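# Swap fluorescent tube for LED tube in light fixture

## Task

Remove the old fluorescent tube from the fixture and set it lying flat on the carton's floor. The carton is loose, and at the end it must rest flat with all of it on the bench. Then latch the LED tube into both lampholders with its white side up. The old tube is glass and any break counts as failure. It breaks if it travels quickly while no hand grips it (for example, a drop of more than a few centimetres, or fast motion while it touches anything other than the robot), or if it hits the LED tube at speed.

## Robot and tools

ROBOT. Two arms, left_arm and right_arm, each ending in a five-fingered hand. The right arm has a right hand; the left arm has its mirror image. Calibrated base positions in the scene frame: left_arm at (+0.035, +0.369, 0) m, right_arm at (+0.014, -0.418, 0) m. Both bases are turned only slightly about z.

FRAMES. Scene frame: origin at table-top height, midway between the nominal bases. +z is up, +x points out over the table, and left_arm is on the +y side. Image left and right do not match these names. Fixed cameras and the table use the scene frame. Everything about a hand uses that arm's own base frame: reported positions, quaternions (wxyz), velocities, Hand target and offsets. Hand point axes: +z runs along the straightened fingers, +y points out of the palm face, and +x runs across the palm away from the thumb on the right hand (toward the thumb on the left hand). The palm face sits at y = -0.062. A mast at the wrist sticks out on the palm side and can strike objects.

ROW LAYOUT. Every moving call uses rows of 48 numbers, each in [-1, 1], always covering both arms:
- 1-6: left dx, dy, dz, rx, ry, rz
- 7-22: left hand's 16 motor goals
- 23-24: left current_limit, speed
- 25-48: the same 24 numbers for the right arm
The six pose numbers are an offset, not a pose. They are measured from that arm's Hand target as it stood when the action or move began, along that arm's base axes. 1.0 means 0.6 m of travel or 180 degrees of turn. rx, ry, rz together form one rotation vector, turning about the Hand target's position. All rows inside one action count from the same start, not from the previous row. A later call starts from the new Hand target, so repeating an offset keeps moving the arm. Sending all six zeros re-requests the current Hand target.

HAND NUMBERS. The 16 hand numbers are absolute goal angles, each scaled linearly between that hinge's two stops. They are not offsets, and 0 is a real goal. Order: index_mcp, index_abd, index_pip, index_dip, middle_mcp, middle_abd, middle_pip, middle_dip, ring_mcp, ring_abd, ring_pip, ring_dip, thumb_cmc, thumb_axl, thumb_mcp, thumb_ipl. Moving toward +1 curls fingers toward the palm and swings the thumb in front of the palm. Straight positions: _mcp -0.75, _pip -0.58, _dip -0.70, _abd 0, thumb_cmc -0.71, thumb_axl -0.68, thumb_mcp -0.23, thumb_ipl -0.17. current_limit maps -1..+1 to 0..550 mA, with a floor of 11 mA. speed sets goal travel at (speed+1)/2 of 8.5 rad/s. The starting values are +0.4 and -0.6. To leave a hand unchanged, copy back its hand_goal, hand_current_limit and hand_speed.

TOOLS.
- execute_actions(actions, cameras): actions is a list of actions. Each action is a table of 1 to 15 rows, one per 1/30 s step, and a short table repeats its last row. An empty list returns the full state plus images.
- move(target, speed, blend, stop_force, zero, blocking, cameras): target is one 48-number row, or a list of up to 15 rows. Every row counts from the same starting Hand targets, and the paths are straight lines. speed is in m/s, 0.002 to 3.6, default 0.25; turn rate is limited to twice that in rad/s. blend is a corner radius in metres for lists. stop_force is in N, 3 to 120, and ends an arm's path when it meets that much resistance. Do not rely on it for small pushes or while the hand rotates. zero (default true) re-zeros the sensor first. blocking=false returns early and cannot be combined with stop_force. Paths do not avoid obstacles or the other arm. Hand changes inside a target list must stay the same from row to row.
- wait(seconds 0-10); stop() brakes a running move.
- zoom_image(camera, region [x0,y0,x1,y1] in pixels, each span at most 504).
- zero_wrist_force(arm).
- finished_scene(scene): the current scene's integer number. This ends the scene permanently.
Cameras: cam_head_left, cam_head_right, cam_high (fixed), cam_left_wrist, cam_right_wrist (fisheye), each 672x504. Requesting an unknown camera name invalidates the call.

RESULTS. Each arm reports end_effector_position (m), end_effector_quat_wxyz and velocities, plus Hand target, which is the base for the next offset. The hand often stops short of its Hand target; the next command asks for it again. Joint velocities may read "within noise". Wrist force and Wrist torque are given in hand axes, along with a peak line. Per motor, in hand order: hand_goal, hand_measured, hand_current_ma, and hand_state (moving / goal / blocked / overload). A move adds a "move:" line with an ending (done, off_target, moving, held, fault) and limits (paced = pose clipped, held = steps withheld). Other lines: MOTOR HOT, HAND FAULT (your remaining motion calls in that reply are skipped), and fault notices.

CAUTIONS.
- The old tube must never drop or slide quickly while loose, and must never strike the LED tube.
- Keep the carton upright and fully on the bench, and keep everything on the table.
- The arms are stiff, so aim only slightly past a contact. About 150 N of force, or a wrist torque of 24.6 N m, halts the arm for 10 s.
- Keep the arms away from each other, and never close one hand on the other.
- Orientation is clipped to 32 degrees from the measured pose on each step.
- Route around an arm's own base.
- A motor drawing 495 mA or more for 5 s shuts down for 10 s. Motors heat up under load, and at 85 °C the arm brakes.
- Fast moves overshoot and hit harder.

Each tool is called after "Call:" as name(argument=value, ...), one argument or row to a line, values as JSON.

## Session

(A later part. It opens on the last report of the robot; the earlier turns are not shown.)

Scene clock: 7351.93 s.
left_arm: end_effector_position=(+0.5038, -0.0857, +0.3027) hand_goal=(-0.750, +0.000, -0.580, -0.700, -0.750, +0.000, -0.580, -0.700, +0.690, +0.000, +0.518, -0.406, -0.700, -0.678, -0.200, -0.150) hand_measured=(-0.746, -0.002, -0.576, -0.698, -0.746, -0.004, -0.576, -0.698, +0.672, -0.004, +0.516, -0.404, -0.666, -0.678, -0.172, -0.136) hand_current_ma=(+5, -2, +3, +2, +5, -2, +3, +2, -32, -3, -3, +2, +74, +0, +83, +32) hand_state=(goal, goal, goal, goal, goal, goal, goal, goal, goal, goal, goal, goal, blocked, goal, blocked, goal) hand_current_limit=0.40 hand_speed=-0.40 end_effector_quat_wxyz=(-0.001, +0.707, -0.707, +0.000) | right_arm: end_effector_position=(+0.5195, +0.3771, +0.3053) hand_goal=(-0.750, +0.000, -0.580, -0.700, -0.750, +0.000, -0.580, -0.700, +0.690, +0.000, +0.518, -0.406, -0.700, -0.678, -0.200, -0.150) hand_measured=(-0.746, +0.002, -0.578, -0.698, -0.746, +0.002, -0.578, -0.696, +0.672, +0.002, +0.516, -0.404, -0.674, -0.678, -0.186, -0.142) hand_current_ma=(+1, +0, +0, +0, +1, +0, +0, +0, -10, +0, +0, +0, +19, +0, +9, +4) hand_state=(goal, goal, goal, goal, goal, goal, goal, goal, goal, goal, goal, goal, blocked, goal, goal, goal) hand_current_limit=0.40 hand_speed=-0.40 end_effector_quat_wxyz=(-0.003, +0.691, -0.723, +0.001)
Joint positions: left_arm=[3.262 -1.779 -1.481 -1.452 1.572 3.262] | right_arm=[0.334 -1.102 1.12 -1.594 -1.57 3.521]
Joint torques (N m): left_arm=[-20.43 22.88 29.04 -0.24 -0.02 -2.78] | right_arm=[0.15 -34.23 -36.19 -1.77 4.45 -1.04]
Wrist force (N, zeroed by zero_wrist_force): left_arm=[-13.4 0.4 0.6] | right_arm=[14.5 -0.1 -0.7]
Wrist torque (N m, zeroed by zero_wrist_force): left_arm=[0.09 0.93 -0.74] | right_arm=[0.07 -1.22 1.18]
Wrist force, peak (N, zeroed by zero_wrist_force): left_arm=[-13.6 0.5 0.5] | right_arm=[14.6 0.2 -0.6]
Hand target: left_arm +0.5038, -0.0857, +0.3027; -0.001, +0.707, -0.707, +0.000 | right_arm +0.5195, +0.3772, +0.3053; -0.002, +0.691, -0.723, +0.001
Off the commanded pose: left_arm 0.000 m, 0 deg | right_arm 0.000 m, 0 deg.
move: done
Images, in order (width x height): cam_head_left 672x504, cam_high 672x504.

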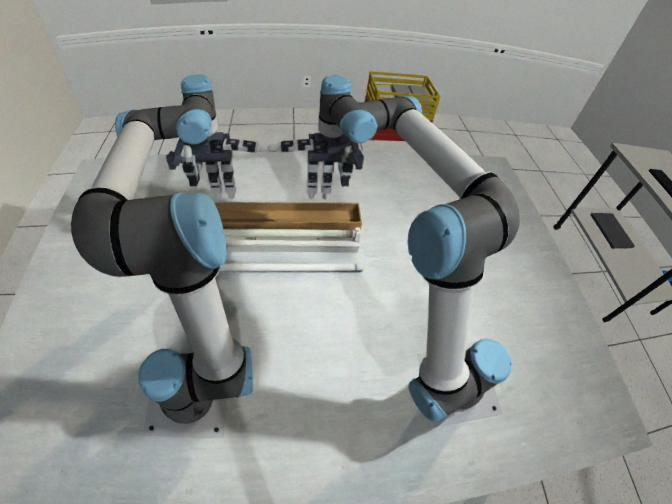

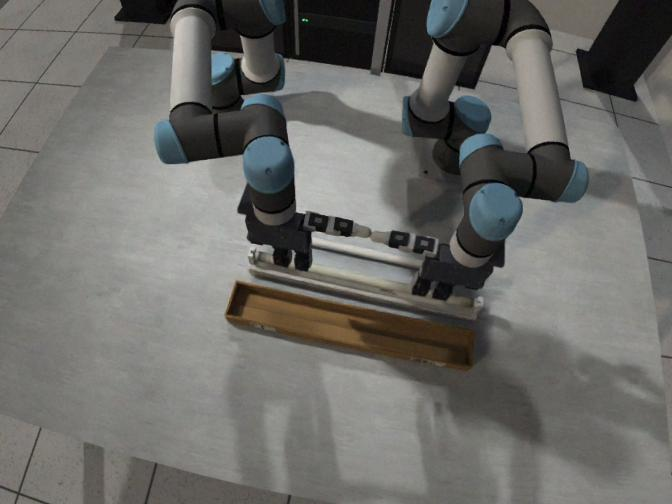

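Call:
move(
  target=[
    [0.0373,0.2068,0,0,0,0,-0.75,0,-0.58,-0.70,-0.75,0,-0.58,-0.70,0.69,0,0.518,-0.406,-0.7,-0.678,-0.2,-0.15,0.4,-0.4,0.0345,-0.2098,0,0,0,0,-0.75,0,-0.58,-0.70,-0.75,0,-0.58,-0.70,0.69,0,0.518,-0.406,-0.7,-0.678,-0.2,-0.15,0.4,-0.4],
    [0.0373,0.2068,0,0,0,-0.5,-0.75,0,-0.58,-0.70,-0.75,0,-0.58,-0.70,0.69,0,0.518,-0.406,-0.7,-0.678,-0.2,-0.15,0.4,-0.4,0.0345,-0.2098,0,0,0,0.5,-0.75,0,-0.58,-0.70,-0.75,0,-0.58,-0.70,0.69,0,0.518,-0.406,-0.7,-0.678,-0.2,-0.15,0.4,-0.4],
  ],
  speed=0.25,
  cameras=["all"],
)

Scene clock: 7384.33 s.
left_arm: end_effector_position=(+0.5262, +0.0383, +0.3027) hand_goal=(-0.750, +0.000, -0.580, -0.700, -0.750, +0.000, -0.580, -0.700, +0.690, +0.000, +0.518, -0.406, -0.700, -0.678, -0.200, -0.150) hand_measured=(-0.746, -0.002, -0.576, -0.698, -0.746, -0.002, -0.576, -0.698, +0.672, -0.004, +0.516, -0.404, -0.698, -0.678, -0.190, -0.146) hand_current_ma=(+5, -2, +3, +2, +5, -2, +3, +2, -32, -3, -3, +2, +2, +0, +19, +5) hand_state=(goal, goal, goal, goal, goal, goal, goal, goal, goal, goal, goal, goal, goal, goal, goal, goal) hand_current_limit=0.40 hand_speed=-0.40 end_effector_quat_wxyz=(+0.001, +0.000, +1.000, +0.000) | right_arm: end_effector_position=(+0.5402, +0.2513, +0.3053) hand_goal=(-0.750, +0.000, -0.580, -0.700, -0.750, +0.000, -0.580, -0.700, +0.690, +0.000, +0.518, -0.406, -0.700, -0.678, -0.200, -0.150) hand_measured=(-0.746, +0.002, -0.578, -0.698, -0.746, +0.002, -0.578, -0.696, +0.672, +0.002, +0.516, -0.404, -0.698, -0.678, -0.190, -0.146) hand_current_ma=(+1, +0, +0, +0, +1, +0, +0, +0, -10, +0, +0, +0, +0, +0, +5, +1) hand_state=(goal, goal, goal, goal, goal, goal, goal, goal, goal, goal, goal, goal, goal, goal, goal, goal) hand_current_limit=0.40 hand_speed=-0.40 end_effector_quat_wxyz=(-0.002, +1.000, -0.023, -0.001)
Joint positions: left_arm=[3.301 -1.679 -1.597 -1.435 1.57 4.872] | right_arm=[0.328 -1.201 1.261 -1.629 -1.566 1.946]
Joint torques (N m): left_arm=[10.51 36.99 17.1 4.99 -2.22 2.49] | right_arm=[5.82 -46.97 -15.58 -3.58 2.41 -1.33]
Wrist force (N, zeroed by zero_wrist_force): left_arm=[0.0 0.4 0.0] | right_arm=[0.8 0.0 0.5]
Wrist torque (N m, zeroed by zero_wrist_force): left_arm=[0.11 -0.07 0.02] | right_arm=[-0.02 -0.08 0.25]
Wrist force, peak (N, zeroed by zero_wrist_force): left_arm=[-13.7 0.5 0.4] | right_arm=[14.7 0.1 -0.4]
Hand target: left_arm +0.5262, +0.0383, +0.3027; +0.001, +0.000, +1.000, +0.000 | right_arm +0.5402, +0.2513, +0.3053; -0.002, +1.000, -0.023, -0.001
Off the commanded pose: left_arm 0.000 m, 0 deg | right_arm 0.000 m, 0 deg.
move: done
camera_calibration:
cam_left_wrist: T_world_to_cam=[[0.759222, -0.650631, -0.0161503, -0.397159], [-0.424107, -0.513409, 0.746019, -0.0302375], [-0.493675, -0.559544, -0.665729, 0.604906], [0, 0, 0, 1]] pos_world=[0.587335, 0.0645438, 0.418847]
cam_right_wrist: T_world_to_cam=[[-0.821754, -0.569331, 0.0241367, 0.611945], [-0.379321, 0.578127, 0.722416, -0.208318], [-0.425248, 0.584493, -0.691037, 0.423965], [0, 0, 0, 1]] pos_world=[0.604139, 0.221029, 0.428698]

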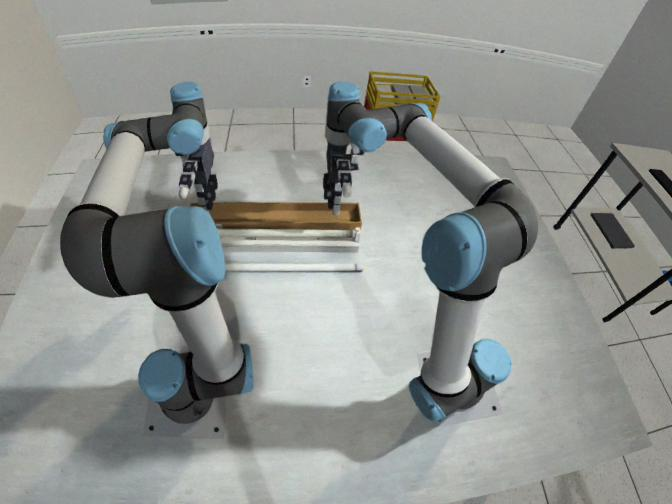

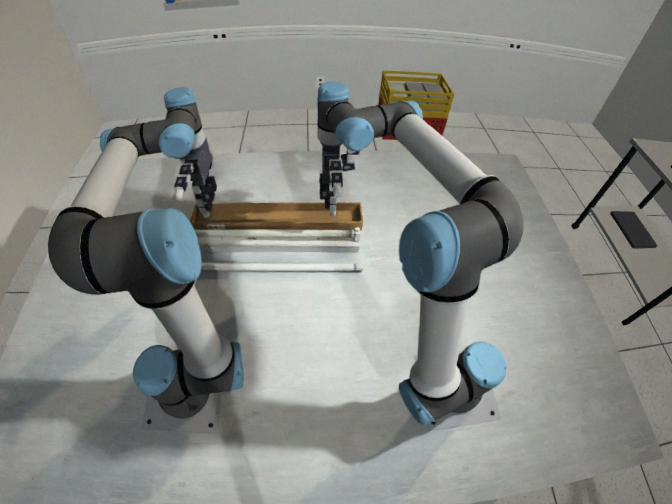

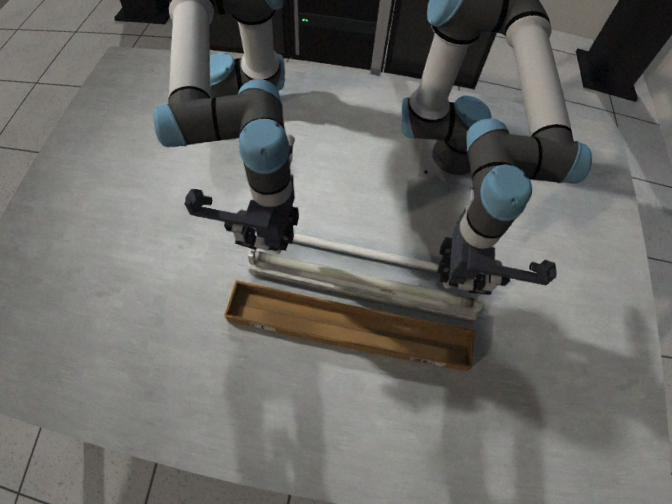

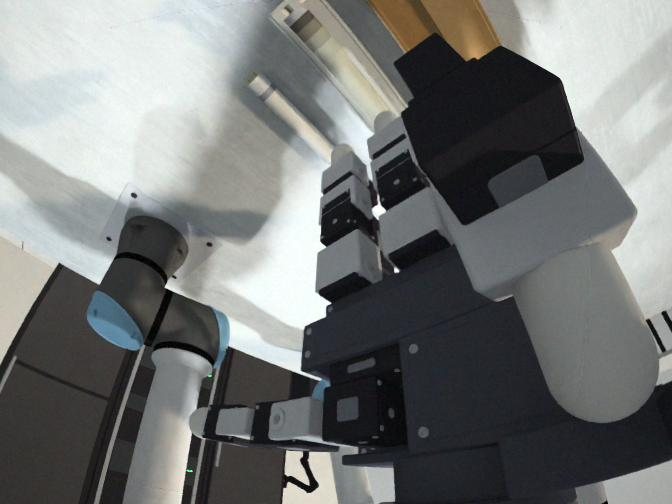

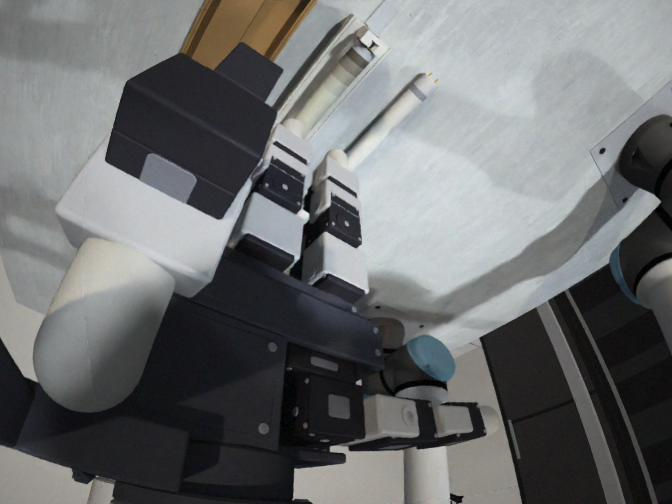

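Call:
move(
  target=[0,0,-0.0883,0,0,0,-0.75,-0.12,-0.58,-0.70,-0.75,0.12,-0.58,-0.70,0.69,0,0.518,-0.406,-0.7,-0.678,-0.2,-0.15,0.4,-0.6,0,0,-0.0883,0,0,0,-0.75,-0.12,-0.58,-0.70,-0.75,0.12,-0.58,-0.70,0.69,0,0.518,-0.406,-0.7,-0.678,-0.2,-0.15,0.4,-0.6],
  speed=0.15,
  cameras=["all"],
)

Call:
zoom_image(
  camera="cam_right_wrist",
  region=[200, 20, 420, 220],
)

Call:
zoom_image(
  camera="cam_left_wrist",
  region=[240, 20, 460, 220],
)

Scene clock: 7397.03 s.
left_arm: end_effector_position=(+0.5262, +0.0384, +0.2498) hand_goal=(-0.750, -0.120, -0.580, -0.700, -0.750, +0.120, -0.580, -0.700, +0.690, +0.000, +0.518, -0.406, -0.700, -0.678, -0.200, -0.150) hand_measured=(-0.746, -0.116, -0.576, -0.698, -0.746, +0.116, -0.576, -0.698, +0.672, -0.004, +0.516, -0.404, -0.698, -0.678, -0.190, -0.146) hand_current_ma=(+5, +3, +3, +2, +5, -4, +3, +2, -32, -3, -3, +2, +2, +0, +18, +5) hand_state=(goal, goal, goal, goal, goal, goal, goal, goal, goal, goal, goal, goal, goal, goal, goal, goal) hand_current_limit=0.40 hand_speed=-0.60 end_effector_quat_wxyz=(+0.001, +0.000, +1.000, +0.000) | right_arm: end_effector_position=(+0.5402, +0.2513, +0.2524) hand_goal=(-0.750, -0.120, -0.580, -0.700, -0.750, +0.120, -0.580, -0.700, +0.690, +0.000, +0.518, -0.406, -0.700, -0.678, -0.200, -0.150) hand_measured=(-0.746, -0.116, -0.578, -0.698, -0.746, +0.116, -0.578, -0.696, +0.672, +0.002, +0.516, -0.404, -0.698, -0.678, -0.190, -0.146) hand_current_ma=(+1, +0, +0, +0, +1, +0, +0, +0, -10, +0, +0, +0, +0, +0, +5, +1) hand_state=(goal, goal, goal, goal, goal, goal, goal, goal, goal, goal, goal, goal, goal, goal, goal, goal) hand_current_limit=0.40 hand_speed=-0.60 end_effector_quat_wxyz=(-0.002, +1.000, -0.023, -0.001)
Joint positions: left_arm=[3.302 -1.704 -1.707 -1.301 1.57 4.873] | right_arm=[0.328 -1.185 1.374 -1.759 -1.566 1.945]
Joint torques (N m): left_arm=[-1.8 19.91 14.43 5.32 2.34 0.86] | right_arm=[0.41 -33.04 -15.1 -3.64 -1.06 -1.01]
Wrist force (N, zeroed by zero_wrist_force): left_arm=[0.1 0.4 -0.1] | right_arm=[1.0 -0.2 0.2]
Wrist torque (N m, zeroed by zero_wrist_force): left_arm=[0.12 -0.09 0.03] | right_arm=[0.00 -0.07 0.23]
Wrist force, peak (N, zeroed by zero_wrist_force): left_arm=[0.1 0.3 -0.8] | right_arm=[1.0 0.0 0.3]
Hand target: left_arm +0.5262, +0.0383, +0.2497; +0.001, +0.000, +1.000, +0.000 | right_arm +0.5402, +0.2513, +0.2523; -0.002, +1.000, -0.023, -0.001
Off the commanded pose: left_arm 0.000 m, 0 deg | right_arm 0.000 m, 0 deg.
move: done
camera_calibration:
cam_left_wrist: T_world_to_cam=[[0.759124, -0.650747, -0.0160975, -0.397826], [-0.424156, -0.513252, 0.746099, 0.00922448], [-0.493784, -0.559554, -0.66564, 0.569728], [0, 0, 0, 1]] pos_world=[0.587234, 0.0646437, 0.365947]
cam_right_wrist: T_world_to_cam=[[-0.821584, -0.569577, 0.024146, 0.613168], [-0.379447, 0.57796, 0.722484, -0.170088], [-0.425465, 0.584419, -0.690966, 0.387599], [0, 0, 0, 1]] pos_world=[0.60414, 0.22103, 0.375898]

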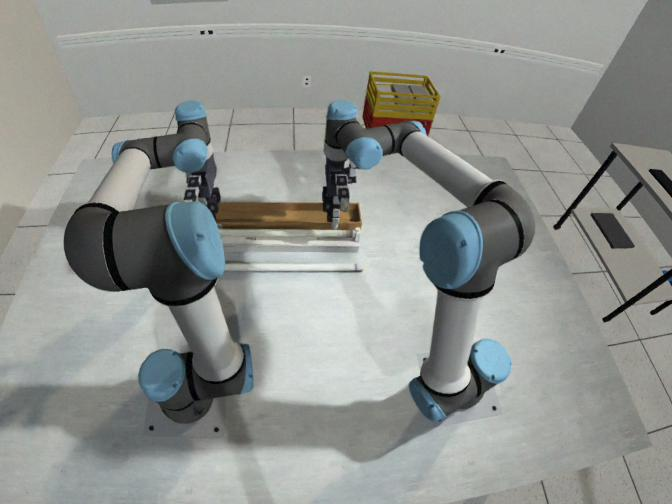

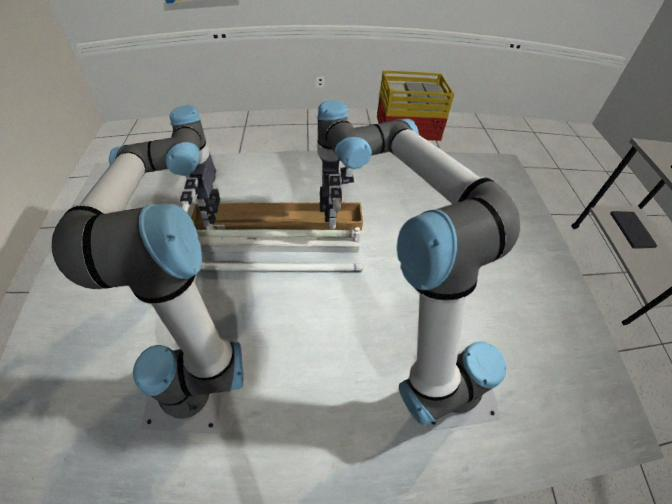

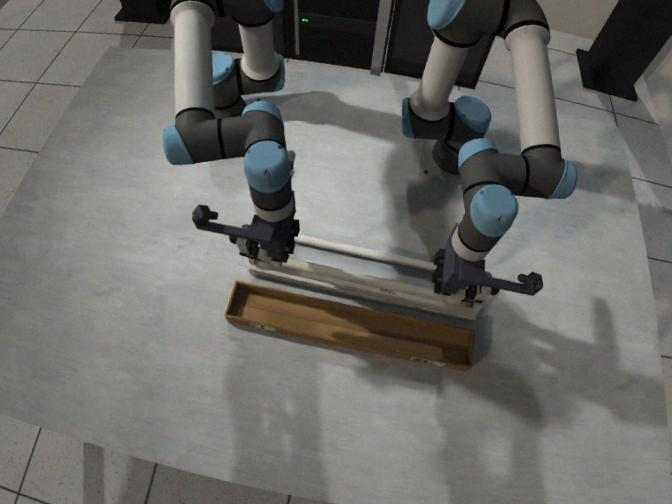

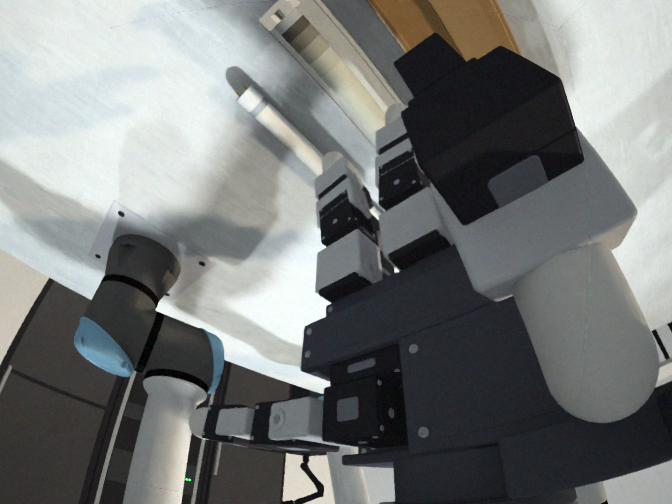

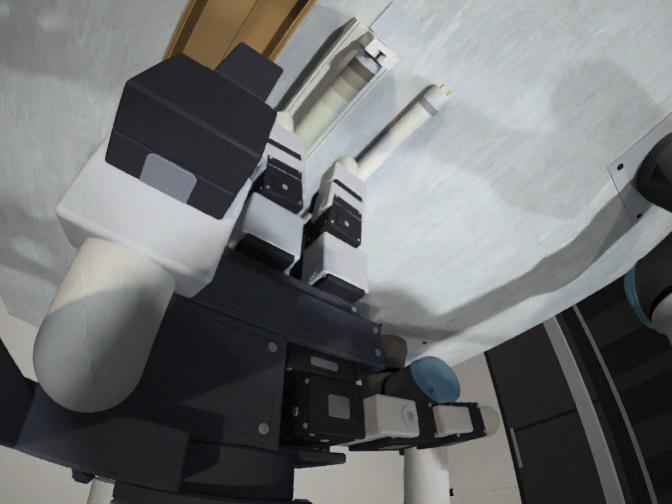

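Scaled by 2.291 from the camera's 672x504 image, which has a finer 960x720 frame.

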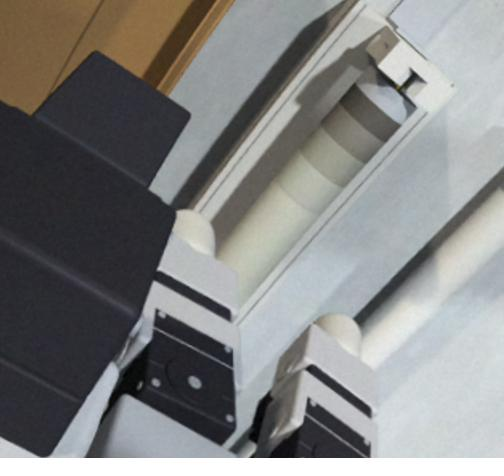

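Scaled by 2.291 from the camera's 672x504 image, which has a finer 960x720 frame.

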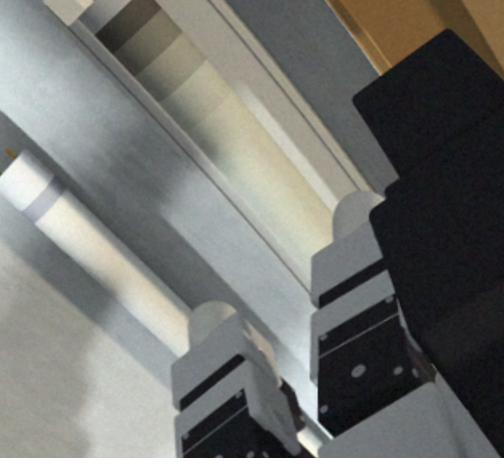

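Call:
move(
  target=[0,0,-0.1213,0,0,0,-0.75,-0.12,-0.58,-0.70,-0.75,0.12,-0.58,-0.70,0.69,0,0.518,-0.406,-0.7,-0.678,-0.2,-0.15,0.4,-0.6,0,0,-0.1213,0,0,0,-0.75,-0.12,-0.58,-0.70,-0.75,0.12,-0.58,-0.70,0.69,0,0.518,-0.406,-0.7,-0.678,-0.2,-0.15,0.4,-0.6],
  speed=0.04,
  stop_force=6,
  cameras=["cam_left_wrist","cam_right_wrist"],
)

Call:
zoom_image(
  camera="cam_right_wrist",
  region=[200, 20, 420, 220],
)

Call:
zoom_image(
  camera="cam_left_wrist",
  region=[240, 20, 460, 220],
)

Scene clock: 7462.83 s.
left_arm: end_effector_position=(+0.5262, +0.0383, +0.1769) hand_goal=(-0.750, -0.120, -0.580, -0.700, -0.750, +0.120, -0.580, -0.700, +0.690, +0.000, +0.518, -0.406, -0.700, -0.678, -0.200, -0.150) hand_measured=(-0.746, -0.116, -0.576, -0.698, -0.746, +0.116, -0.576, -0.698, +0.672, -0.004, +0.516, -0.404, -0.698, -0.678, -0.190, -0.146) hand_current_ma=(+5, +3, +3, +2, +5, -4, +3, +2, -32, -3, -3, +2, +2, +0, +18, +5) hand_state=(goal, goal, goal, goal, goal, goal, goal, goal, goal, goal, goal, goal, goal, goal, goal, goal) hand_current_limit=0.40 hand_speed=-0.60 end_effector_quat_wxyz=(+0.001, +0.000, +1.000, +0.000) | right_arm: end_effector_position=(+0.5402, +0.2513, +0.1795) hand_goal=(-0.750, -0.120, -0.580, -0.700, -0.750, +0.120, -0.580, -0.700, +0.690, +0.000, +0.518, -0.406, -0.700, -0.678, -0.200, -0.150) hand_measured=(-0.746, -0.116, -0.578, -0.698, -0.746, +0.116, -0.578, -0.696, +0.672, +0.002, +0.516, -0.404, -0.698, -0.678, -0.190, -0.146) hand_current_ma=(+1, +0, +0, +0, +1, +0, +0, +0, -10, +0, +0, +0, +0, +0, +5, +1) hand_state=(goal, goal, goal, goal, goal, goal, goal, goal, goal, goal, goal, goal, goal, goal, goal, goal) hand_current_limit=0.40 hand_speed=-0.60 end_effector_quat_wxyz=(-0.002, +1.000, -0.023, -0.001)
Joint positions: left_arm=[3.301 -1.766 -1.832 -1.113 1.57 4.873] | right_arm=[0.328 -1.138 1.5 -1.931 -1.566 1.945]
Joint torques (N m): left_arm=[-3.54 20.32 14.76 5.01 0.14 1.9] | right_arm=[-5.28 -33.9 -13.9 -3.45 0.09 0.26]
Wrist force (N, zeroed by zero_wrist_force): left_arm=[0.3 0.3 0.3] | right_arm=[0.8 0.1 0.2]
Wrist torque (N m, zeroed by zero_wrist_force): left_arm=[0.10 -0.11 0.05] | right_arm=[0.01 -0.10 0.25]
Wrist force, peak (N, zeroed by zero_wrist_force): left_arm=[0.1 0.7 -0.2] | right_arm=[1.1 0.1 0.6]
Hand target: left_arm +0.5262, +0.0383, +0.1769; +0.001, +0.000, +1.000, +0.000 | right_arm +0.5402, +0.2513, +0.1795; -0.002, +1.000, -0.023, -0.001
Off the commanded pose: left_arm 0.000 m, 0 deg | right_arm 0.000 m, 0 deg.
move: done
camera_calibration:
cam_left_wrist: T_world_to_cam=[[0.759093, -0.650783, -0.0161403, -0.399107], [-0.424218, -0.513323, 0.746016, 0.0636718], [-0.493779, -0.559448, -0.665733, 0.521214], [0, 0, 0, 1]] pos_world=[0.587335, 0.0645441, 0.293047]
cam_right_wrist: T_world_to_cam=[[-0.821529, -0.569656, 0.024124, 0.61492], [-0.379569, 0.577988, 0.722396, -0.117325], [-0.42546, 0.584313, -0.691058, 0.337276], [0, 0, 0, 1]] pos_world=[0.60414, 0.22103, 0.302998]
Images, in order (width x height): cam_left_wrist 672x504, cam_right_wrist 672x504.

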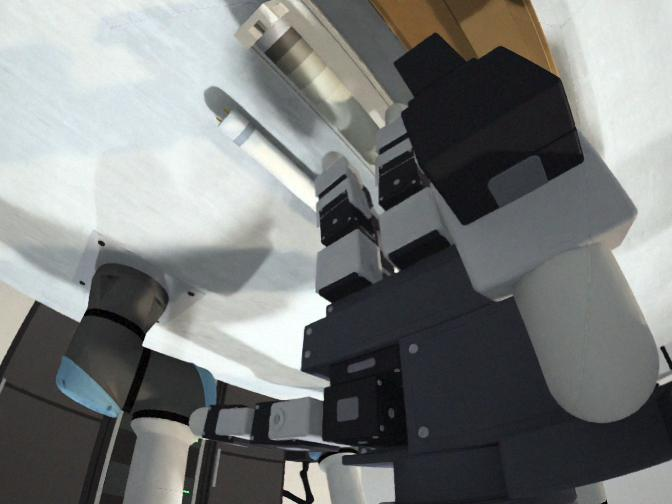

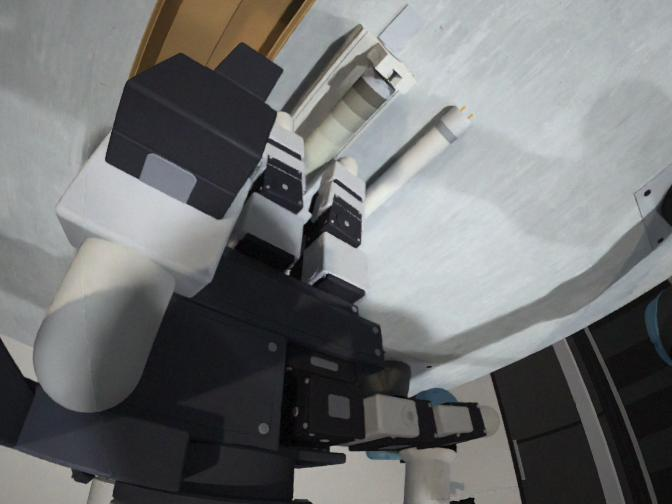

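Scaled by 2.291 from the camera's 672x504 image, which has a finer 960x720 frame.

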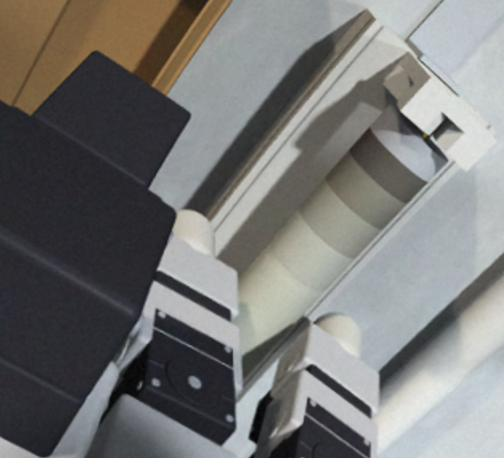

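Scaled by 2.291 from the camera's 672x504 image, which has a finer 960x720 frame.

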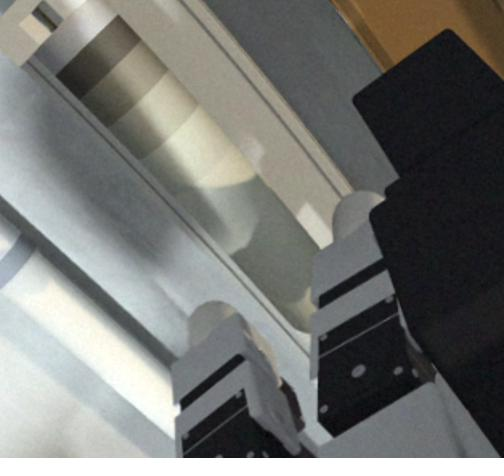

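Call:
execute_actions(
  actions=[
    [[0,0,0,0,0,0,-0.75,-0.02,-0.58,-0.70,-0.75,0.02,-0.58,-0.70,0.69,0,0.518,-0.406,-0.7,-0.678,-0.2,-0.15,0.3,-0.85,0,0,0,0,0,0,-0.75,-0.02,-0.58,-0.70,-0.75,0.02,-0.58,-0.70,0.69,0,0.518,-0.406,-0.7,-0.678,-0.2,-0.15,0.3,-0.85]],
    [[0,0,0,0,0,0,-0.75,-0.02,-0.58,-0.70,-0.75,0.02,-0.58,-0.70,0.69,0,0.518,-0.406,-0.7,-0.678,-0.2,-0.15,0.3,-0.85,0,0,0,0,0,0,-0.75,-0.02,-0.58,-0.70,-0.75,0.02,-0.58,-0.70,0.69,0,0.518,-0.406,-0.7,-0.678,-0.2,-0.15,0.3,-0.85]],
  ],
)

Call:
execute_actions(
  actions=[
    [[0,0,0,0,0,0,-0.75,0.08,-0.58,-0.70,-0.75,-0.08,-0.58,-0.70,0.69,0,0.518,-0.406,-0.7,-0.678,-0.2,-0.15,0.3,-0.9,0,0,0,0,0,0,-0.75,0.08,-0.58,-0.70,-0.75,-0.08,-0.58,-0.70,0.69,0,0.518,-0.406,-0.7,-0.678,-0.2,-0.15,0.3,-0.9]],
    [[0,0,0,0,0,0,-0.75,0.08,-0.58,-0.70,-0.75,-0.08,-0.58,-0.70,0.69,0,0.518,-0.406,-0.7,-0.678,-0.2,-0.15,0.3,-0.9,0,0,0,0,0,0,-0.75,0.08,-0.58,-0.70,-0.75,-0.08,-0.58,-0.70,0.69,0,0.518,-0.406,-0.7,-0.678,-0.2,-0.15,0.3,-0.9]],
  ],
  cameras=["cam_left_wrist","cam_right_wrist"],
)

Scene clock: 7484.60 s.
left_arm: end_effector_position=(+0.5262, +0.0383, +0.1769) hand_goal=(-0.750, -0.020, -0.580, -0.700, -0.750, +0.020, -0.580, -0.700, +0.690, +0.000, +0.518, -0.406, -0.700, -0.678, -0.200, -0.150) hand_measured=(-0.746, -0.022, -0.576, -0.698, -0.746, +0.038, -0.576, -0.698, +0.672, -0.004, +0.516, -0.404, -0.698, -0.678, -0.190, -0.146) hand_current_ma=(+5, -2, +3, +2, +5, +27, +3, +2, -32, -3, -3, +2, +2, +0, +18, +5) hand_state=(goal, goal, goal, goal, goal, goal, goal, goal, goal, goal, goal, goal, goal, goal, goal, goal) hand_current_limit=0.30 hand_speed=-0.85 end_effector_quat_wxyz=(+0.001, +0.000, +1.000, +0.000) | right_arm: end_effector_position=(+0.5402, +0.2513, +0.1795) hand_goal=(-0.750, -0.020, -0.580, -0.700, -0.750, +0.020, -0.580, -0.700, +0.690, +0.000, +0.518, -0.406, -0.700, -0.678, -0.200, -0.150) hand_measured=(-0.746, -0.042, -0.578, -0.698, -0.746, +0.022, -0.578, -0.696, +0.672, +0.002, +0.516, -0.404, -0.698, -0.678, -0.190, -0.146) hand_current_ma=(+1, -10, +0, +0, +1, +0, +0, +0, -10, +0, +0, +0, +0, +0, +5, +1) hand_state=(goal, blocked, goal, goal, goal, goal, goal, goal, goal, goal, goal, goal, goal, goal, goal, goal) hand_current_limit=0.30 hand_speed=-0.85 end_effector_quat_wxyz=(-0.002, +1.000, -0.023, -0.001)
Joint positions: left_arm=[3.301 -1.766 -1.832 -1.113 1.57 4.873] | right_arm=[0.328 -1.138 1.5 -1.931 -1.566 1.945]
Joint torques (N m): left_arm=[-4.27 21.16 14.77 1.84 2.22 1.94] | right_arm=[-5.29 -33.71 -16.76 -3.6 -0.09 0.1]
Wrist force (N, zeroed by zero_wrist_force): left_arm=[-0.6 0.4 0.2] | right_arm=[-0.6 0.1 -0.3]
Wrist torque (N m, zeroed by zero_wrist_force): left_arm=[0.12 -0.23 -0.02] | right_arm=[0.04 -0.25 0.15]
Wrist force, peak (N, zeroed by zero_wrist_force): left_arm=[-1.1 0.4 0.1] | right_arm=[1.0 -0.1 0.5]
Hand target: left_arm +0.5262, +0.0383, +0.1769; +0.001, +0.000, +1.000, +0.000 | right_arm +0.5402, +0.2513, +0.1795; -0.002, +1.000, -0.023, -0.001
Off the commanded pose: left_arm 0.000 m, 0 deg | right_arm 0.000 m, 0 deg.
Step readings (end_effector_position of left_arm | right_arm):
0: (+0.5262, +0.0383, +0.1769) | (+0.5402, +0.2513, +0.1795)
1: (+0.5262, +0.0383, +0.1769) | (+0.5402, +0.2513, +0.1795)
2: (+0.5262, +0.0383, +0.1769) | (+0.5402, +0.2513, +0.1795)
4: (+0.5262, +0.0383, +0.1769) | (+0.5402, +0.2513, +0.1795)
8: (+0.5262, +0.0383, +0.1769) | (+0.5402, +0.2513, +0.1795)
15: (+0.5262, +0.0383, +0.1769) | (+0.5402, +0.2513, +0.1795)
16: (+0.5262, +0.0383, +0.1769) | (+0.5402, +0.2513, +0.1795)
17: (+0.5262, +0.0383, +0.1769) | (+0.5402, +0.2513, +0.1795)
19: (+0.5262, +0.0383, +0.1769) | (+0.5402, +0.2513, +0.1795)
23: (+0.5262, +0.0383, +0.1769) | (+0.5402, +0.2513, +0.1795)
30: (+0.5262, +0.0383, +0.1769) | (+0.5402, +0.2513, +0.1795)

Scene clock: 7485.80 s.
left_arm: end_effector_position=(+0.5262, +0.0383, +0.1769) hand_goal=(-0.750, +0.080, -0.580, -0.700, -0.750, -0.080, -0.580, -0.700, +0.690, +0.000, +0.518, -0.406, -0.700, -0.678, -0.200, -0.150) hand_measured=(-0.746, +0.030, -0.576, -0.698, -0.746, +0.034, -0.576, -0.698, +0.672, -0.004, +0.516, -0.404, -0.698, -0.678, -0.190, -0.146) hand_current_ma=(+5, -101, +3, +2, +5, +316, +3, +2, -32, -3, -3, +2, +2, +0, +18, +5) hand_state=(goal, blocked, goal, goal, goal, blocked, goal, goal, goal, goal, goal, goal, goal, goal, goal, goal) hand_current_limit=0.30 hand_speed=-0.90 end_effector_quat_wxyz=(+0.001, +0.000, +1.000, +0.000) | right_arm: end_effector_position=(+0.5402, +0.2513, +0.1795) hand_goal=(-0.750, +0.080, -0.580, -0.700, -0.750, -0.080, -0.580, -0.700, +0.690, +0.000, +0.518, -0.406, -0.700, -0.678, -0.200, -0.150) hand_measured=(-0.746, -0.036, -0.578, -0.698, -0.746, -0.034, -0.578, -0.696, +0.672, +0.002, +0.516, -0.404, -0.698, -0.678, -0.190, -0.146) hand_current_ma=(+1, -194, +0, +0, +1, +37, +0, +0, -10, +0, +0, +0, +0, +0, +5, +1) hand_state=(goal, blocked, goal, goal, goal, blocked, goal, goal, goal, goal, goal, goal, goal, goal, goal, goal) hand_current_limit=0.30 hand_speed=-0.90 end_effector_quat_wxyz=(-0.002, +1.000, -0.023, -0.001)
Joint positions: left_arm=[3.301 -1.766 -1.832 -1.113 1.57 4.873] | right_arm=[0.328 -1.138 1.5 -1.931 -1.566 1.945]
Joint torques (N m): left_arm=[-4.48 21.63 15.56 0.01 2.24 1.97] | right_arm=[-5.21 -34.23 -19.65 -3.38 0.02 0.07]
Wrist force (N, zeroed by zero_wrist_force): left_arm=[-1.4 0.4 0.7] | right_arm=[-1.4 0.1 -0.3]
Wrist torque (N m, zeroed by zero_wrist_force): left_arm=[0.07 -0.25 -0.08] | right_arm=[0.03 -0.36 0.08]
Wrist force, peak (N, zeroed by zero_wrist_force): left_arm=[-1.5 0.3 0.9] | right_arm=[-1.7 -0.2 -0.5]
Hand target: left_arm +0.5262, +0.0383, +0.1769; +0.001, +0.000, +1.000, +0.000 | right_arm +0.5402, +0.2513, +0.1795; -0.002, +1.000, -0.023, -0.001
Off the commanded pose: left_arm 0.000 m, 0 deg | right_arm 0.000 m, 0 deg.
Step readings (end_effector_position of left_arm | right_arm):
0: (+0.5262, +0.0383, +0.1769) | (+0.5402, +0.2513, +0.1795)
1: (+0.5262, +0.0383, +0.1769) | (+0.5402, +0.2513, +0.1795)
2: (+0.5262, +0.0383, +0.1769) | (+0.5402, +0.2513, +0.1795)
4: (+0.5262, +0.0383, +0.1769) | (+0.5402, +0.2513, +0.1795)
8: (+0.5262, +0.0383, +0.1769) | (+0.5402, +0.2513, +0.1795)
15: (+0.5262, +0.0383, +0.1769) | (+0.5402, +0.2513, +0.1795)
16: (+0.5262, +0.0383, +0.1769) | (+0.5402, +0.2513, +0.1795)
17: (+0.5262, +0.0383, +0.1769) | (+0.5402, +0.2513, +0.1795)
19: (+0.5262, +0.0383, +0.1769) | (+0.5402, +0.2513, +0.1795)
23: (+0.5262, +0.0383, +0.1769) | (+0.5402, +0.2513, +0.1795)
30: (+0.5262, +0.0383, +0.1769) | (+0.5402, +0.2513, +0.1795)
camera_calibration:
cam_left_wrist: T_world_to_cam=[[0.759093, -0.650783, -0.0161403, -0.399107], [-0.424218, -0.513323, 0.746016, 0.0636718], [-0.493779, -0.559448, -0.665733, 0.521214], [0, 0, 0, 1]] pos_world=[0.587335, 0.0645441, 0.293047]
cam_right_wrist: T_world_to_cam=[[-0.82156, -0.569609, 0.0241829, 0.614911], [-0.379503, 0.578035, 0.722394, -0.117374], [-0.425461, 0.584313, -0.691059, 0.337276], [0, 0, 0, 1]] pos_world=[0.60414, 0.22103, 0.302998]
Images, in order (width x height): cam_left_wrist 672x504, cam_right_wrist 672x504.

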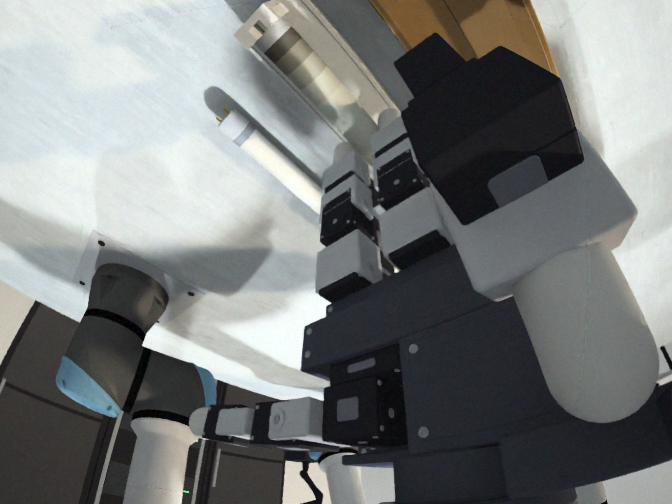

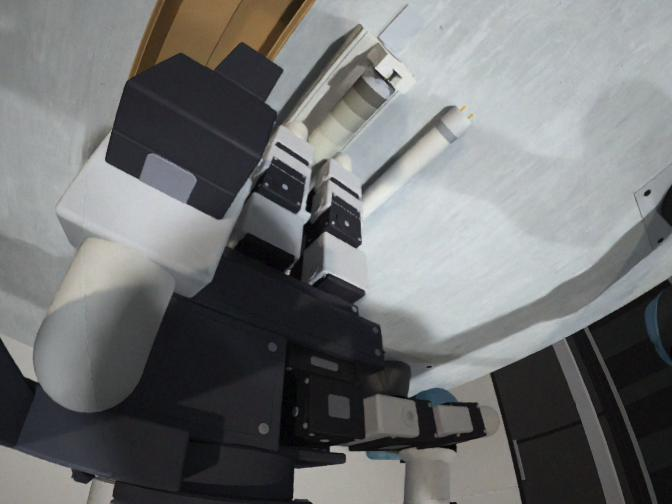

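Call:
move(
  target=[0.005,0,0,0,0,0,-0.75,-0.08,-0.58,-0.70,-0.75,0.08,-0.58,-0.70,0.69,0,0.518,-0.406,-0.7,-0.678,-0.2,-0.15,0.3,-0.85,-0.0055,0,0,0,0,0,-0.75,-0.08,-0.58,-0.70,-0.75,0.08,-0.58,-0.70,0.69,0,0.518,-0.406,-0.7,-0.678,-0.2,-0.15,0.3,-0.85],
  speed=0.02,
)

Call:
execute_actions(
  actions=[
    [[0,0,0,0,0,0,-0.75,0.0,-0.58,-0.70,-0.75,0.0,-0.58,-0.70,0.69,0,0.518,-0.406,-0.7,-0.678,-0.2,-0.15,0.4,-0.85,0,0,0,0,0,0,-0.75,0.0,-0.58,-0.70,-0.75,0.0,-0.58,-0.70,0.69,0,0.518,-0.406,-0.7,-0.678,-0.2,-0.15,0.4,-0.85]],
    [[0,0,0,0,0,0,-0.75,0.20,-0.58,-0.70,-0.75,-0.20,-0.58,-0.70,0.69,0,0.518,-0.406,-0.7,-0.678,-0.2,-0.15,0.4,-0.9,0,0,0,0,0,0,-0.75,0.20,-0.58,-0.70,-0.75,-0.20,-0.58,-0.70,0.69,0,0.518,-0.406,-0.7,-0.678,-0.2,-0.15,0.4,-0.9]],
    [[0,0,0,0,0,0,-0.75,0.20,-0.58,-0.70,-0.75,-0.20,-0.58,-0.70,0.69,0,0.518,-0.406,-0.7,-0.678,-0.2,-0.15,0.4,-0.9,0,0,0,0,0,0,-0.75,0.20,-0.58,-0.70,-0.75,-0.20,-0.58,-0.70,0.69,0,0.518,-0.406,-0.7,-0.678,-0.2,-0.15,0.4,-0.9]],
  ],
  cameras=["cam_left_wrist","cam_right_wrist"],
)

Scene clock: 7507.10 s.
left_arm: end_effector_position=(+0.5291, +0.0383, +0.1769) hand_goal=(-0.750, -0.080, -0.580, -0.700, -0.750, +0.080, -0.580, -0.700, +0.690, +0.000, +0.518, -0.406, -0.700, -0.678, -0.200, -0.150) hand_measured=(-0.746, -0.076, -0.576, -0.698, -0.746, +0.076, -0.576, -0.698, +0.672, -0.004, +0.516, -0.404, -0.698, -0.678, -0.190, -0.146) hand_current_ma=(+5, +3, +3, +2, +5, -3, +3, +2, -32, -3, -3, +2, +2, +0, +18, +5) hand_state=(goal, goal, goal, goal, goal, goal, goal, goal, goal, goal, goal, goal, goal, goal, goal, goal) hand_current_limit=0.30 hand_speed=-0.85 end_effector_quat_wxyz=(+0.001, +0.000, +1.000, +0.000) | right_arm: end_effector_position=(+0.5370, +0.2513, +0.1795) hand_goal=(-0.750, -0.080, -0.580, -0.700, -0.750, +0.080, -0.580, -0.700, +0.690, +0.000, +0.518, -0.406, -0.700, -0.678, -0.200, -0.150) hand_measured=(-0.746, -0.076, -0.578, -0.698, -0.746, +0.076, -0.578, -0.696, +0.672, +0.002, +0.516, -0.404, -0.698, -0.678, -0.190, -0.146) hand_current_ma=(+1, +0, +0, +0, +1, +0, +0, +0, -10, +0, +0, +0, +0, +0, +5, +1) hand_state=(goal, goal, goal, goal, goal, goal, goal, goal, goal, goal, goal, goal, goal, goal, goal, goal) hand_current_limit=0.30 hand_speed=-0.85 end_effector_quat_wxyz=(-0.002, +1.000, -0.023, -0.001)
Joint positions: left_arm=[3.301 -1.773 -1.824 -1.115 1.57 4.872] | right_arm=[0.33 -1.144 1.509 -1.934 -1.566 1.947]
Joint torques (N m): left_arm=[-12.2 21.08 29.86 0.07 2.07 -2.51] | right_arm=[7.16 -47.67 -15.78 -3.48 -0.3 1.28]
Wrist force (N, zeroed by zero_wrist_force): left_arm=[0.3 0.4 0.2] | right_arm=[0.9 0.0 0.2]
Wrist torque (N m, zeroed by zero_wrist_force): left_arm=[0.10 -0.10 0.09] | right_arm=[-0.01 -0.10 0.06]
Wrist force, peak (N, zeroed by zero_wrist_force): left_arm=[-2.4 0.3 0.3] | right_arm=[-2.5 0.0 -0.6]
Hand target: left_arm +0.5292, +0.0383, +0.1769; +0.001, +0.000, +1.000, +0.000 | right_arm +0.5369, +0.2513, +0.1795; -0.002, +1.000, -0.023, -0.001
Off the commanded pose: left_arm 0.000 m, 0 deg | right_arm 0.000 m, 0 deg.
move: done

Scene clock: 7508.80 s.
left_arm: end_effector_position=(+0.5292, +0.0383, +0.1769) hand_goal=(-0.750, +0.200, -0.580, -0.700, -0.750, -0.200, -0.580, -0.700, +0.690, +0.000, +0.518, -0.406, -0.700, -0.678, -0.200, -0.150) hand_measured=(-0.746, +0.006, -0.576, -0.698, -0.746, +0.002, -0.576, -0.698, +0.672, -0.004, +0.516, -0.404, -0.698, -0.678, -0.190, -0.146) hand_current_ma=(+5, -385, +3, +2, +5, +385, +3, +2, -32, -3, -3, +2, +2, +0, +18, +5) hand_state=(goal, blocked, goal, goal, goal, blocked, goal, goal, goal, goal, goal, goal, goal, goal, goal, goal) hand_current_limit=0.40 hand_speed=-0.90 end_effector_quat_wxyz=(+0.001, +0.000, +1.000, +0.000) | right_arm: end_effector_position=(+0.5369, +0.2513, +0.1795) hand_goal=(-0.750, +0.200, -0.580, -0.700, -0.750, -0.200, -0.580, -0.700, +0.690, +0.000, +0.518, -0.406, -0.700, -0.678, -0.200, -0.150) hand_measured=(-0.746, +0.004, -0.578, -0.698, -0.746, -0.008, -0.578, -0.698, +0.672, +0.002, +0.516, -0.404, -0.698, -0.678, -0.190, -0.146) hand_current_ma=(+1, -385, +0, +0, +1, +385, +0, +0, -10, +0, +0, +0, +0, +0, +5, +1) hand_state=(goal, blocked, goal, goal, goal, blocked, goal, goal, goal, goal, goal, goal, goal, goal, goal, goal) hand_current_limit=0.40 hand_speed=-0.90 end_effector_quat_wxyz=(-0.002, +1.000, -0.023, -0.001)
Joint positions: left_arm=[3.301 -1.773 -1.824 -1.115 1.57 4.872] | right_arm=[0.33 -1.144 1.509 -1.934 -1.566 1.947]
Joint torques (N m): left_arm=[-11.73 21.86 28.83 0.78 2.25 -2.49] | right_arm=[6.58 -47.51 -14.91 -3.49 0.02 1.27]
Wrist force (N, zeroed by zero_wrist_force): left_arm=[0.5 0.3 0.6] | right_arm=[0.4 0.0 0.9]
Wrist torque (N m, zeroed by zero_wrist_force): left_arm=[0.05 -0.06 0.11] | right_arm=[-0.07 -0.08 0.02]
Wrist force, peak (N, zeroed by zero_wrist_force): left_arm=[0.7 0.4 0.5] | right_arm=[1.1 -0.2 0.7]
Hand target: left_arm +0.5292, +0.0383, +0.1769; +0.001, +0.000, +1.000, +0.000 | right_arm +0.5369, +0.2513, +0.1795; -0.002, +1.000, -0.023, -0.001
Off the commanded pose: left_arm 0.000 m, 0 deg | right_arm 0.000 m, 0 deg.
Step readings (end_effector_position of left_arm | right_arm):
0: (+0.5291, +0.0383, +0.1769) | (+0.5370, +0.2513, +0.1795)
1: (+0.5291, +0.0383, +0.1769) | (+0.5370, +0.2513, +0.1795)
2: (+0.5292, +0.0383, +0.1769) | (+0.5369, +0.2513, +0.1795)
4: (+0.5292, +0.0383, +0.1769) | (+0.5369, +0.2513, +0.1795)
8: (+0.5292, +0.0383, +0.1769) | (+0.5369, +0.2513, +0.1795)
15: (+0.5292, +0.0383, +0.1769) | (+0.5369, +0.2513, +0.1795)
16: (+0.5292, +0.0383, +0.1769) | (+0.5369, +0.2513, +0.1795)
17: (+0.5292, +0.0383, +0.1769) | (+0.5369, +0.2513, +0.1795)
19: (+0.5292, +0.0383, +0.1769) | (+0.5369, +0.2513, +0.1795)
23: (+0.5292, +0.0383, +0.1769) | (+0.5369, +0.2513, +0.1795)
30: (+0.5292, +0.0383, +0.1769) | (+0.5369, +0.2513, +0.1795)
31: (+0.5292, +0.0383, +0.1769) | (+0.5369, +0.2513, +0.1795)
32: (+0.5292, +0.0383, +0.1769) | (+0.5369, +0.2513, +0.1795)
34: (+0.5292, +0.0383, +0.1769) | (+0.5369, +0.2513, +0.1795)
38: (+0.5292, +0.0383, +0.1769) | (+0.5369, +0.2513, +0.1795)
45: (+0.5292, +0.0383, +0.1769) | (+0.5369, +0.2513, +0.1795)
camera_calibration:
cam_left_wrist: T_world_to_cam=[[0.759093, -0.650783, -0.0161403, -0.401385], [-0.424218, -0.513323, 0.746016, 0.0649445], [-0.493779, -0.559448, -0.665733, 0.522695], [0, 0, 0, 1]] pos_world=[0.590335, 0.0645441, 0.293047]
cam_right_wrist: T_world_to_cam=[[-0.821529, -0.569656, 0.024124, 0.612209], [-0.379569, 0.577988, 0.722396, -0.118577], [-0.42546, 0.584313, -0.691058, 0.335872], [0, 0, 0, 1]] pos_world=[0.60084, 0.22103, 0.302998]
Images, in order (width x height): cam_left_wrist 672x504, cam_right_wrist 672x504.

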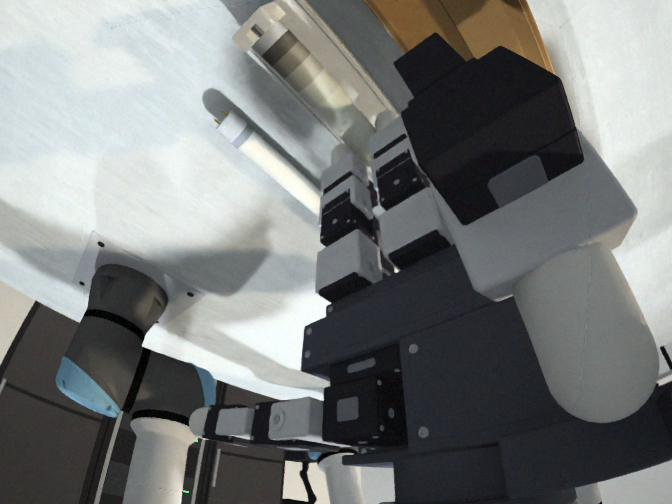

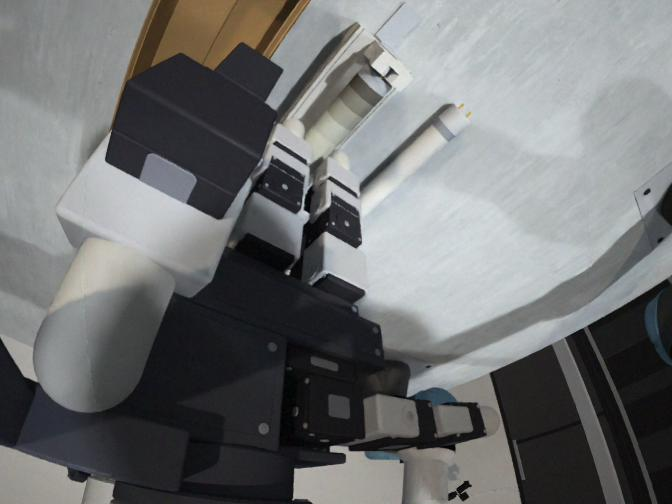

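Call:
move(
  target=[
    [0,0,0.01,0,0,0,-0.75,0.20,-0.58,-0.70,-0.75,-0.20,-0.58,-0.70,0.69,0,0.518,-0.406,-0.7,-0.678,-0.2,-0.15,0.6,-0.9,0,0,0.01,0,0,0,-0.75,0.20,-0.58,-0.70,-0.75,-0.20,-0.58,-0.70,0.69,0,0.518,-0.406,-0.7,-0.678,-0.2,-0.15,0.6,-0.9],
  ],
  speed=0.01,
)

Call:
move(
  target=[
    [0,0,0.0217,0,0,0,-0.75,0.20,-0.58,-0.70,-0.75,-0.20,-0.58,-0.70,0.69,0,0.518,-0.406,-0.7,-0.678,-0.2,-0.15,0.6,-0.9,0,0,0.0217,0,0,0,-0.75,0.20,-0.58,-0.70,-0.75,-0.20,-0.58,-0.70,0.69,0,0.518,-0.406,-0.7,-0.678,-0.2,-0.15,0.6,-0.9],
  ],
  speed=0.01,
  cameras=["cam_left_wrist","cam_right_wrist"],
)

Scene clock: 7521.70 s.
left_arm: end_effector_position=(+0.5292, +0.0383, +0.1828) hand_goal=(-0.750, +0.200, -0.580, -0.700, -0.750, -0.200, -0.580, -0.700, +0.690, +0.000, +0.518, -0.406, -0.700, -0.678, -0.200, -0.150) hand_measured=(-0.746, +0.006, -0.576, -0.698, -0.746, +0.000, -0.576, -0.698, +0.672, -0.004, +0.516, -0.404, -0.698, -0.678, -0.190, -0.146) hand_current_ma=(+5, -440, +3, +2, +5, +440, +3, +2, -32, -3, -3, +2, +2, +0, +18, +5) hand_state=(goal, blocked, goal, goal, goal, blocked, goal, goal, goal, goal, goal, goal, goal, goal, goal, goal) hand_current_limit=0.60 hand_speed=-0.90 end_effector_quat_wxyz=(+0.001, +0.000, +1.000, +0.000) | right_arm: end_effector_position=(+0.5369, +0.2513, +0.1854) hand_goal=(-0.750, +0.200, -0.580, -0.700, -0.750, -0.200, -0.580, -0.700, +0.690, +0.000, +0.518, -0.406, -0.700, -0.678, -0.200, -0.150) hand_measured=(-0.746, +0.004, -0.578, -0.698, -0.746, -0.010, -0.578, -0.698, +0.672, +0.002, +0.516, -0.404, -0.698, -0.678, -0.190, -0.146) hand_current_ma=(+1, -440, +0, +0, +1, +440, +0, +0, -10, +0, +0, +0, +0, +0, +5, +1) hand_state=(goal, blocked, goal, goal, goal, blocked, goal, goal, goal, goal, goal, goal, goal, goal, goal, goal) hand_current_limit=0.60 hand_speed=-0.90 end_effector_quat_wxyz=(-0.002, +1.000, -0.023, -0.001) end_effector_velocity=(+0.001, +0.000, +0.003) end_effector_angular_velocity=(+0.001, -0.004, +0.000)
Joint positions: left_arm=[3.301 -1.767 -1.815 -1.13 1.57 4.872] | right_arm=[0.33 -1.149 1.5 -1.921 -1.566 1.947]
Joint velocities: left_arm=[within noise] | right_arm=[0 -0.001 -0.006 0.003 0 0]
Joint torques (N m): left_arm=[-11.91 37.67 27.92 -0.08 2.11 -2.41] | right_arm=[6.65 -48.01 -35.35 -1.16 0.42 1.18]
Wrist force (N, zeroed by zero_wrist_force): left_arm=[0.4 0.5 0.4] | right_arm=[0.7 0.1 0.7]
Wrist torque (N m, zeroed by zero_wrist_force): left_arm=[0.08 -0.05 0.10] | right_arm=[-0.06 -0.19 0.05]
Wrist force, peak (N, zeroed by zero_wrist_force): left_arm=[0.8 0.4 0.7] | right_arm=[1.1 -0.2 0.6]
Hand target: left_arm +0.5292, +0.0383, +0.1829; +0.001, +0.000, +1.000, +0.000 | right_arm +0.5369, +0.2513, +0.1855; -0.002, +1.000, -0.023, -0.001
Off the commanded pose: left_arm 0.000 m, 0 deg | right_arm 0.000 m, 0 deg.
move: done

Scene clock: 7523.33 s.
left_arm: end_effector_position=(+0.5292, +0.0383, +0.1959) hand_goal=(-0.750, +0.200, -0.580, -0.700, -0.750, -0.200, -0.580, -0.700, +0.690, +0.000, +0.518, -0.406, -0.700, -0.678, -0.200, -0.150) hand_measured=(-0.746, +0.006, -0.576, -0.698, -0.746, +0.000, -0.576, -0.698, +0.672, -0.004, +0.516, -0.404, -0.698, -0.678, -0.190, -0.146) hand_current_ma=(+5, -440, +3, +2, +5, +440, +3, +2, -32, -3, -3, +2, +2, +0, +18, +5) hand_state=(goal, blocked, goal, goal, goal, blocked, goal, goal, goal, goal, goal, goal, goal, goal, goal, goal) hand_current_limit=0.60 hand_speed=-0.90 end_effector_quat_wxyz=(+0.001, +0.000, +1.000, +0.000) | right_arm: end_effector_position=(+0.5369, +0.2513, +0.1984) hand_goal=(-0.750, +0.200, -0.580, -0.700, -0.750, -0.200, -0.580, -0.700, +0.690, +0.000, +0.518, -0.406, -0.700, -0.678, -0.200, -0.150) hand_measured=(-0.746, +0.004, -0.578, -0.698, -0.746, -0.010, -0.578, -0.698, +0.672, +0.002, +0.516, -0.404, -0.698, -0.678, -0.190, -0.146) hand_current_ma=(+1, -440, +0, +0, +1, +440, +0, +0, -10, +0, +0, +0, +0, +0, +5, +1) hand_state=(goal, blocked, goal, goal, goal, blocked, goal, goal, goal, goal, goal, goal, goal, goal, goal, goal) hand_current_limit=0.60 hand_speed=-0.90 end_effector_quat_wxyz=(-0.002, +1.000, -0.023, -0.001)
Joint positions: left_arm=[3.301 -1.754 -1.794 -1.164 1.57 4.872] | right_arm=[0.33 -1.159 1.48 -1.89 -1.566 1.947]
Joint torques (N m): left_arm=[-11.89 39.9 28.35 0.39 2 -2.41] | right_arm=[5.87 -48.49 -35.19 -1.06 0.43 0.91]
Wrist force (N, zeroed by zero_wrist_force): left_arm=[0.9 0.6 0.6] | right_arm=[-0.2 0.0 1.2]
Wrist torque (N m, zeroed by zero_wrist_force): left_arm=[0.07 -0.03 0.14] | right_arm=[-0.11 -0.19 -0.03]
Wrist force, peak (N, zeroed by zero_wrist_force): left_arm=[1.1 0.6 0.5] | right_arm=[0.3 0.3 1.2]
Hand target: left_arm +0.5292, +0.0383, +0.1960; +0.001, +0.000, +1.000, +0.000 | right_arm +0.5369, +0.2513, +0.1985; -0.002, +1.000, -0.023, -0.001
Off the commanded pose: left_arm 0.000 m, 0 deg | right_arm 0.000 m, 0 deg.
move: done
camera_calibration:
cam_left_wrist: T_world_to_cam=[[0.759093, -0.650783, -0.0161403, -0.40108], [-0.424218, -0.513323, 0.746016, 0.0508448], [-0.493779, -0.559448, -0.665733, 0.535277], [0, 0, 0, 1]] pos_world=[0.590335, 0.0645441, 0.311947]
cam_right_wrist: T_world_to_cam=[[-0.821529, -0.569656, 0.024124, 0.611753], [-0.379569, 0.577988, 0.722396, -0.132231], [-0.42546, 0.584313, -0.691058, 0.348933], [0, 0, 0, 1]] pos_world=[0.60084, 0.22103, 0.321898]
Images, in order (width x height): cam_left_wrist 672x504, cam_right_wrist 672x504.

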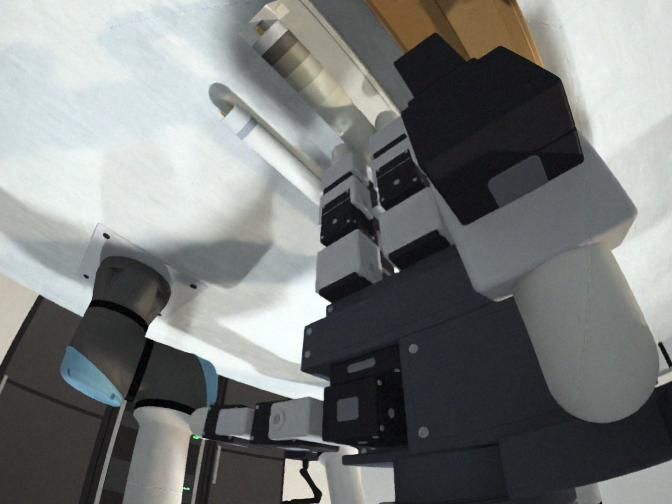

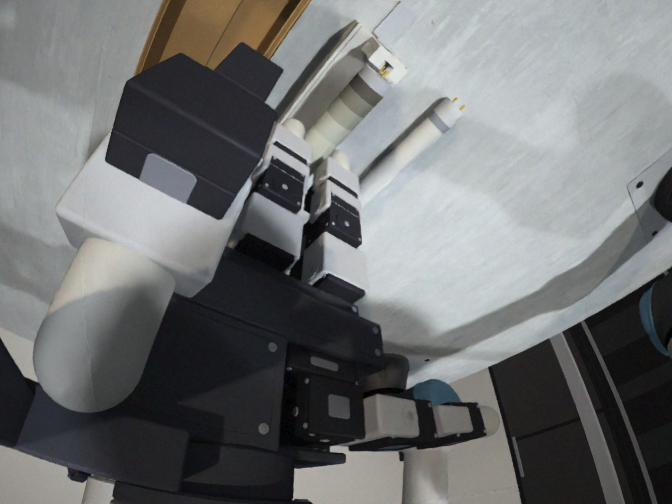

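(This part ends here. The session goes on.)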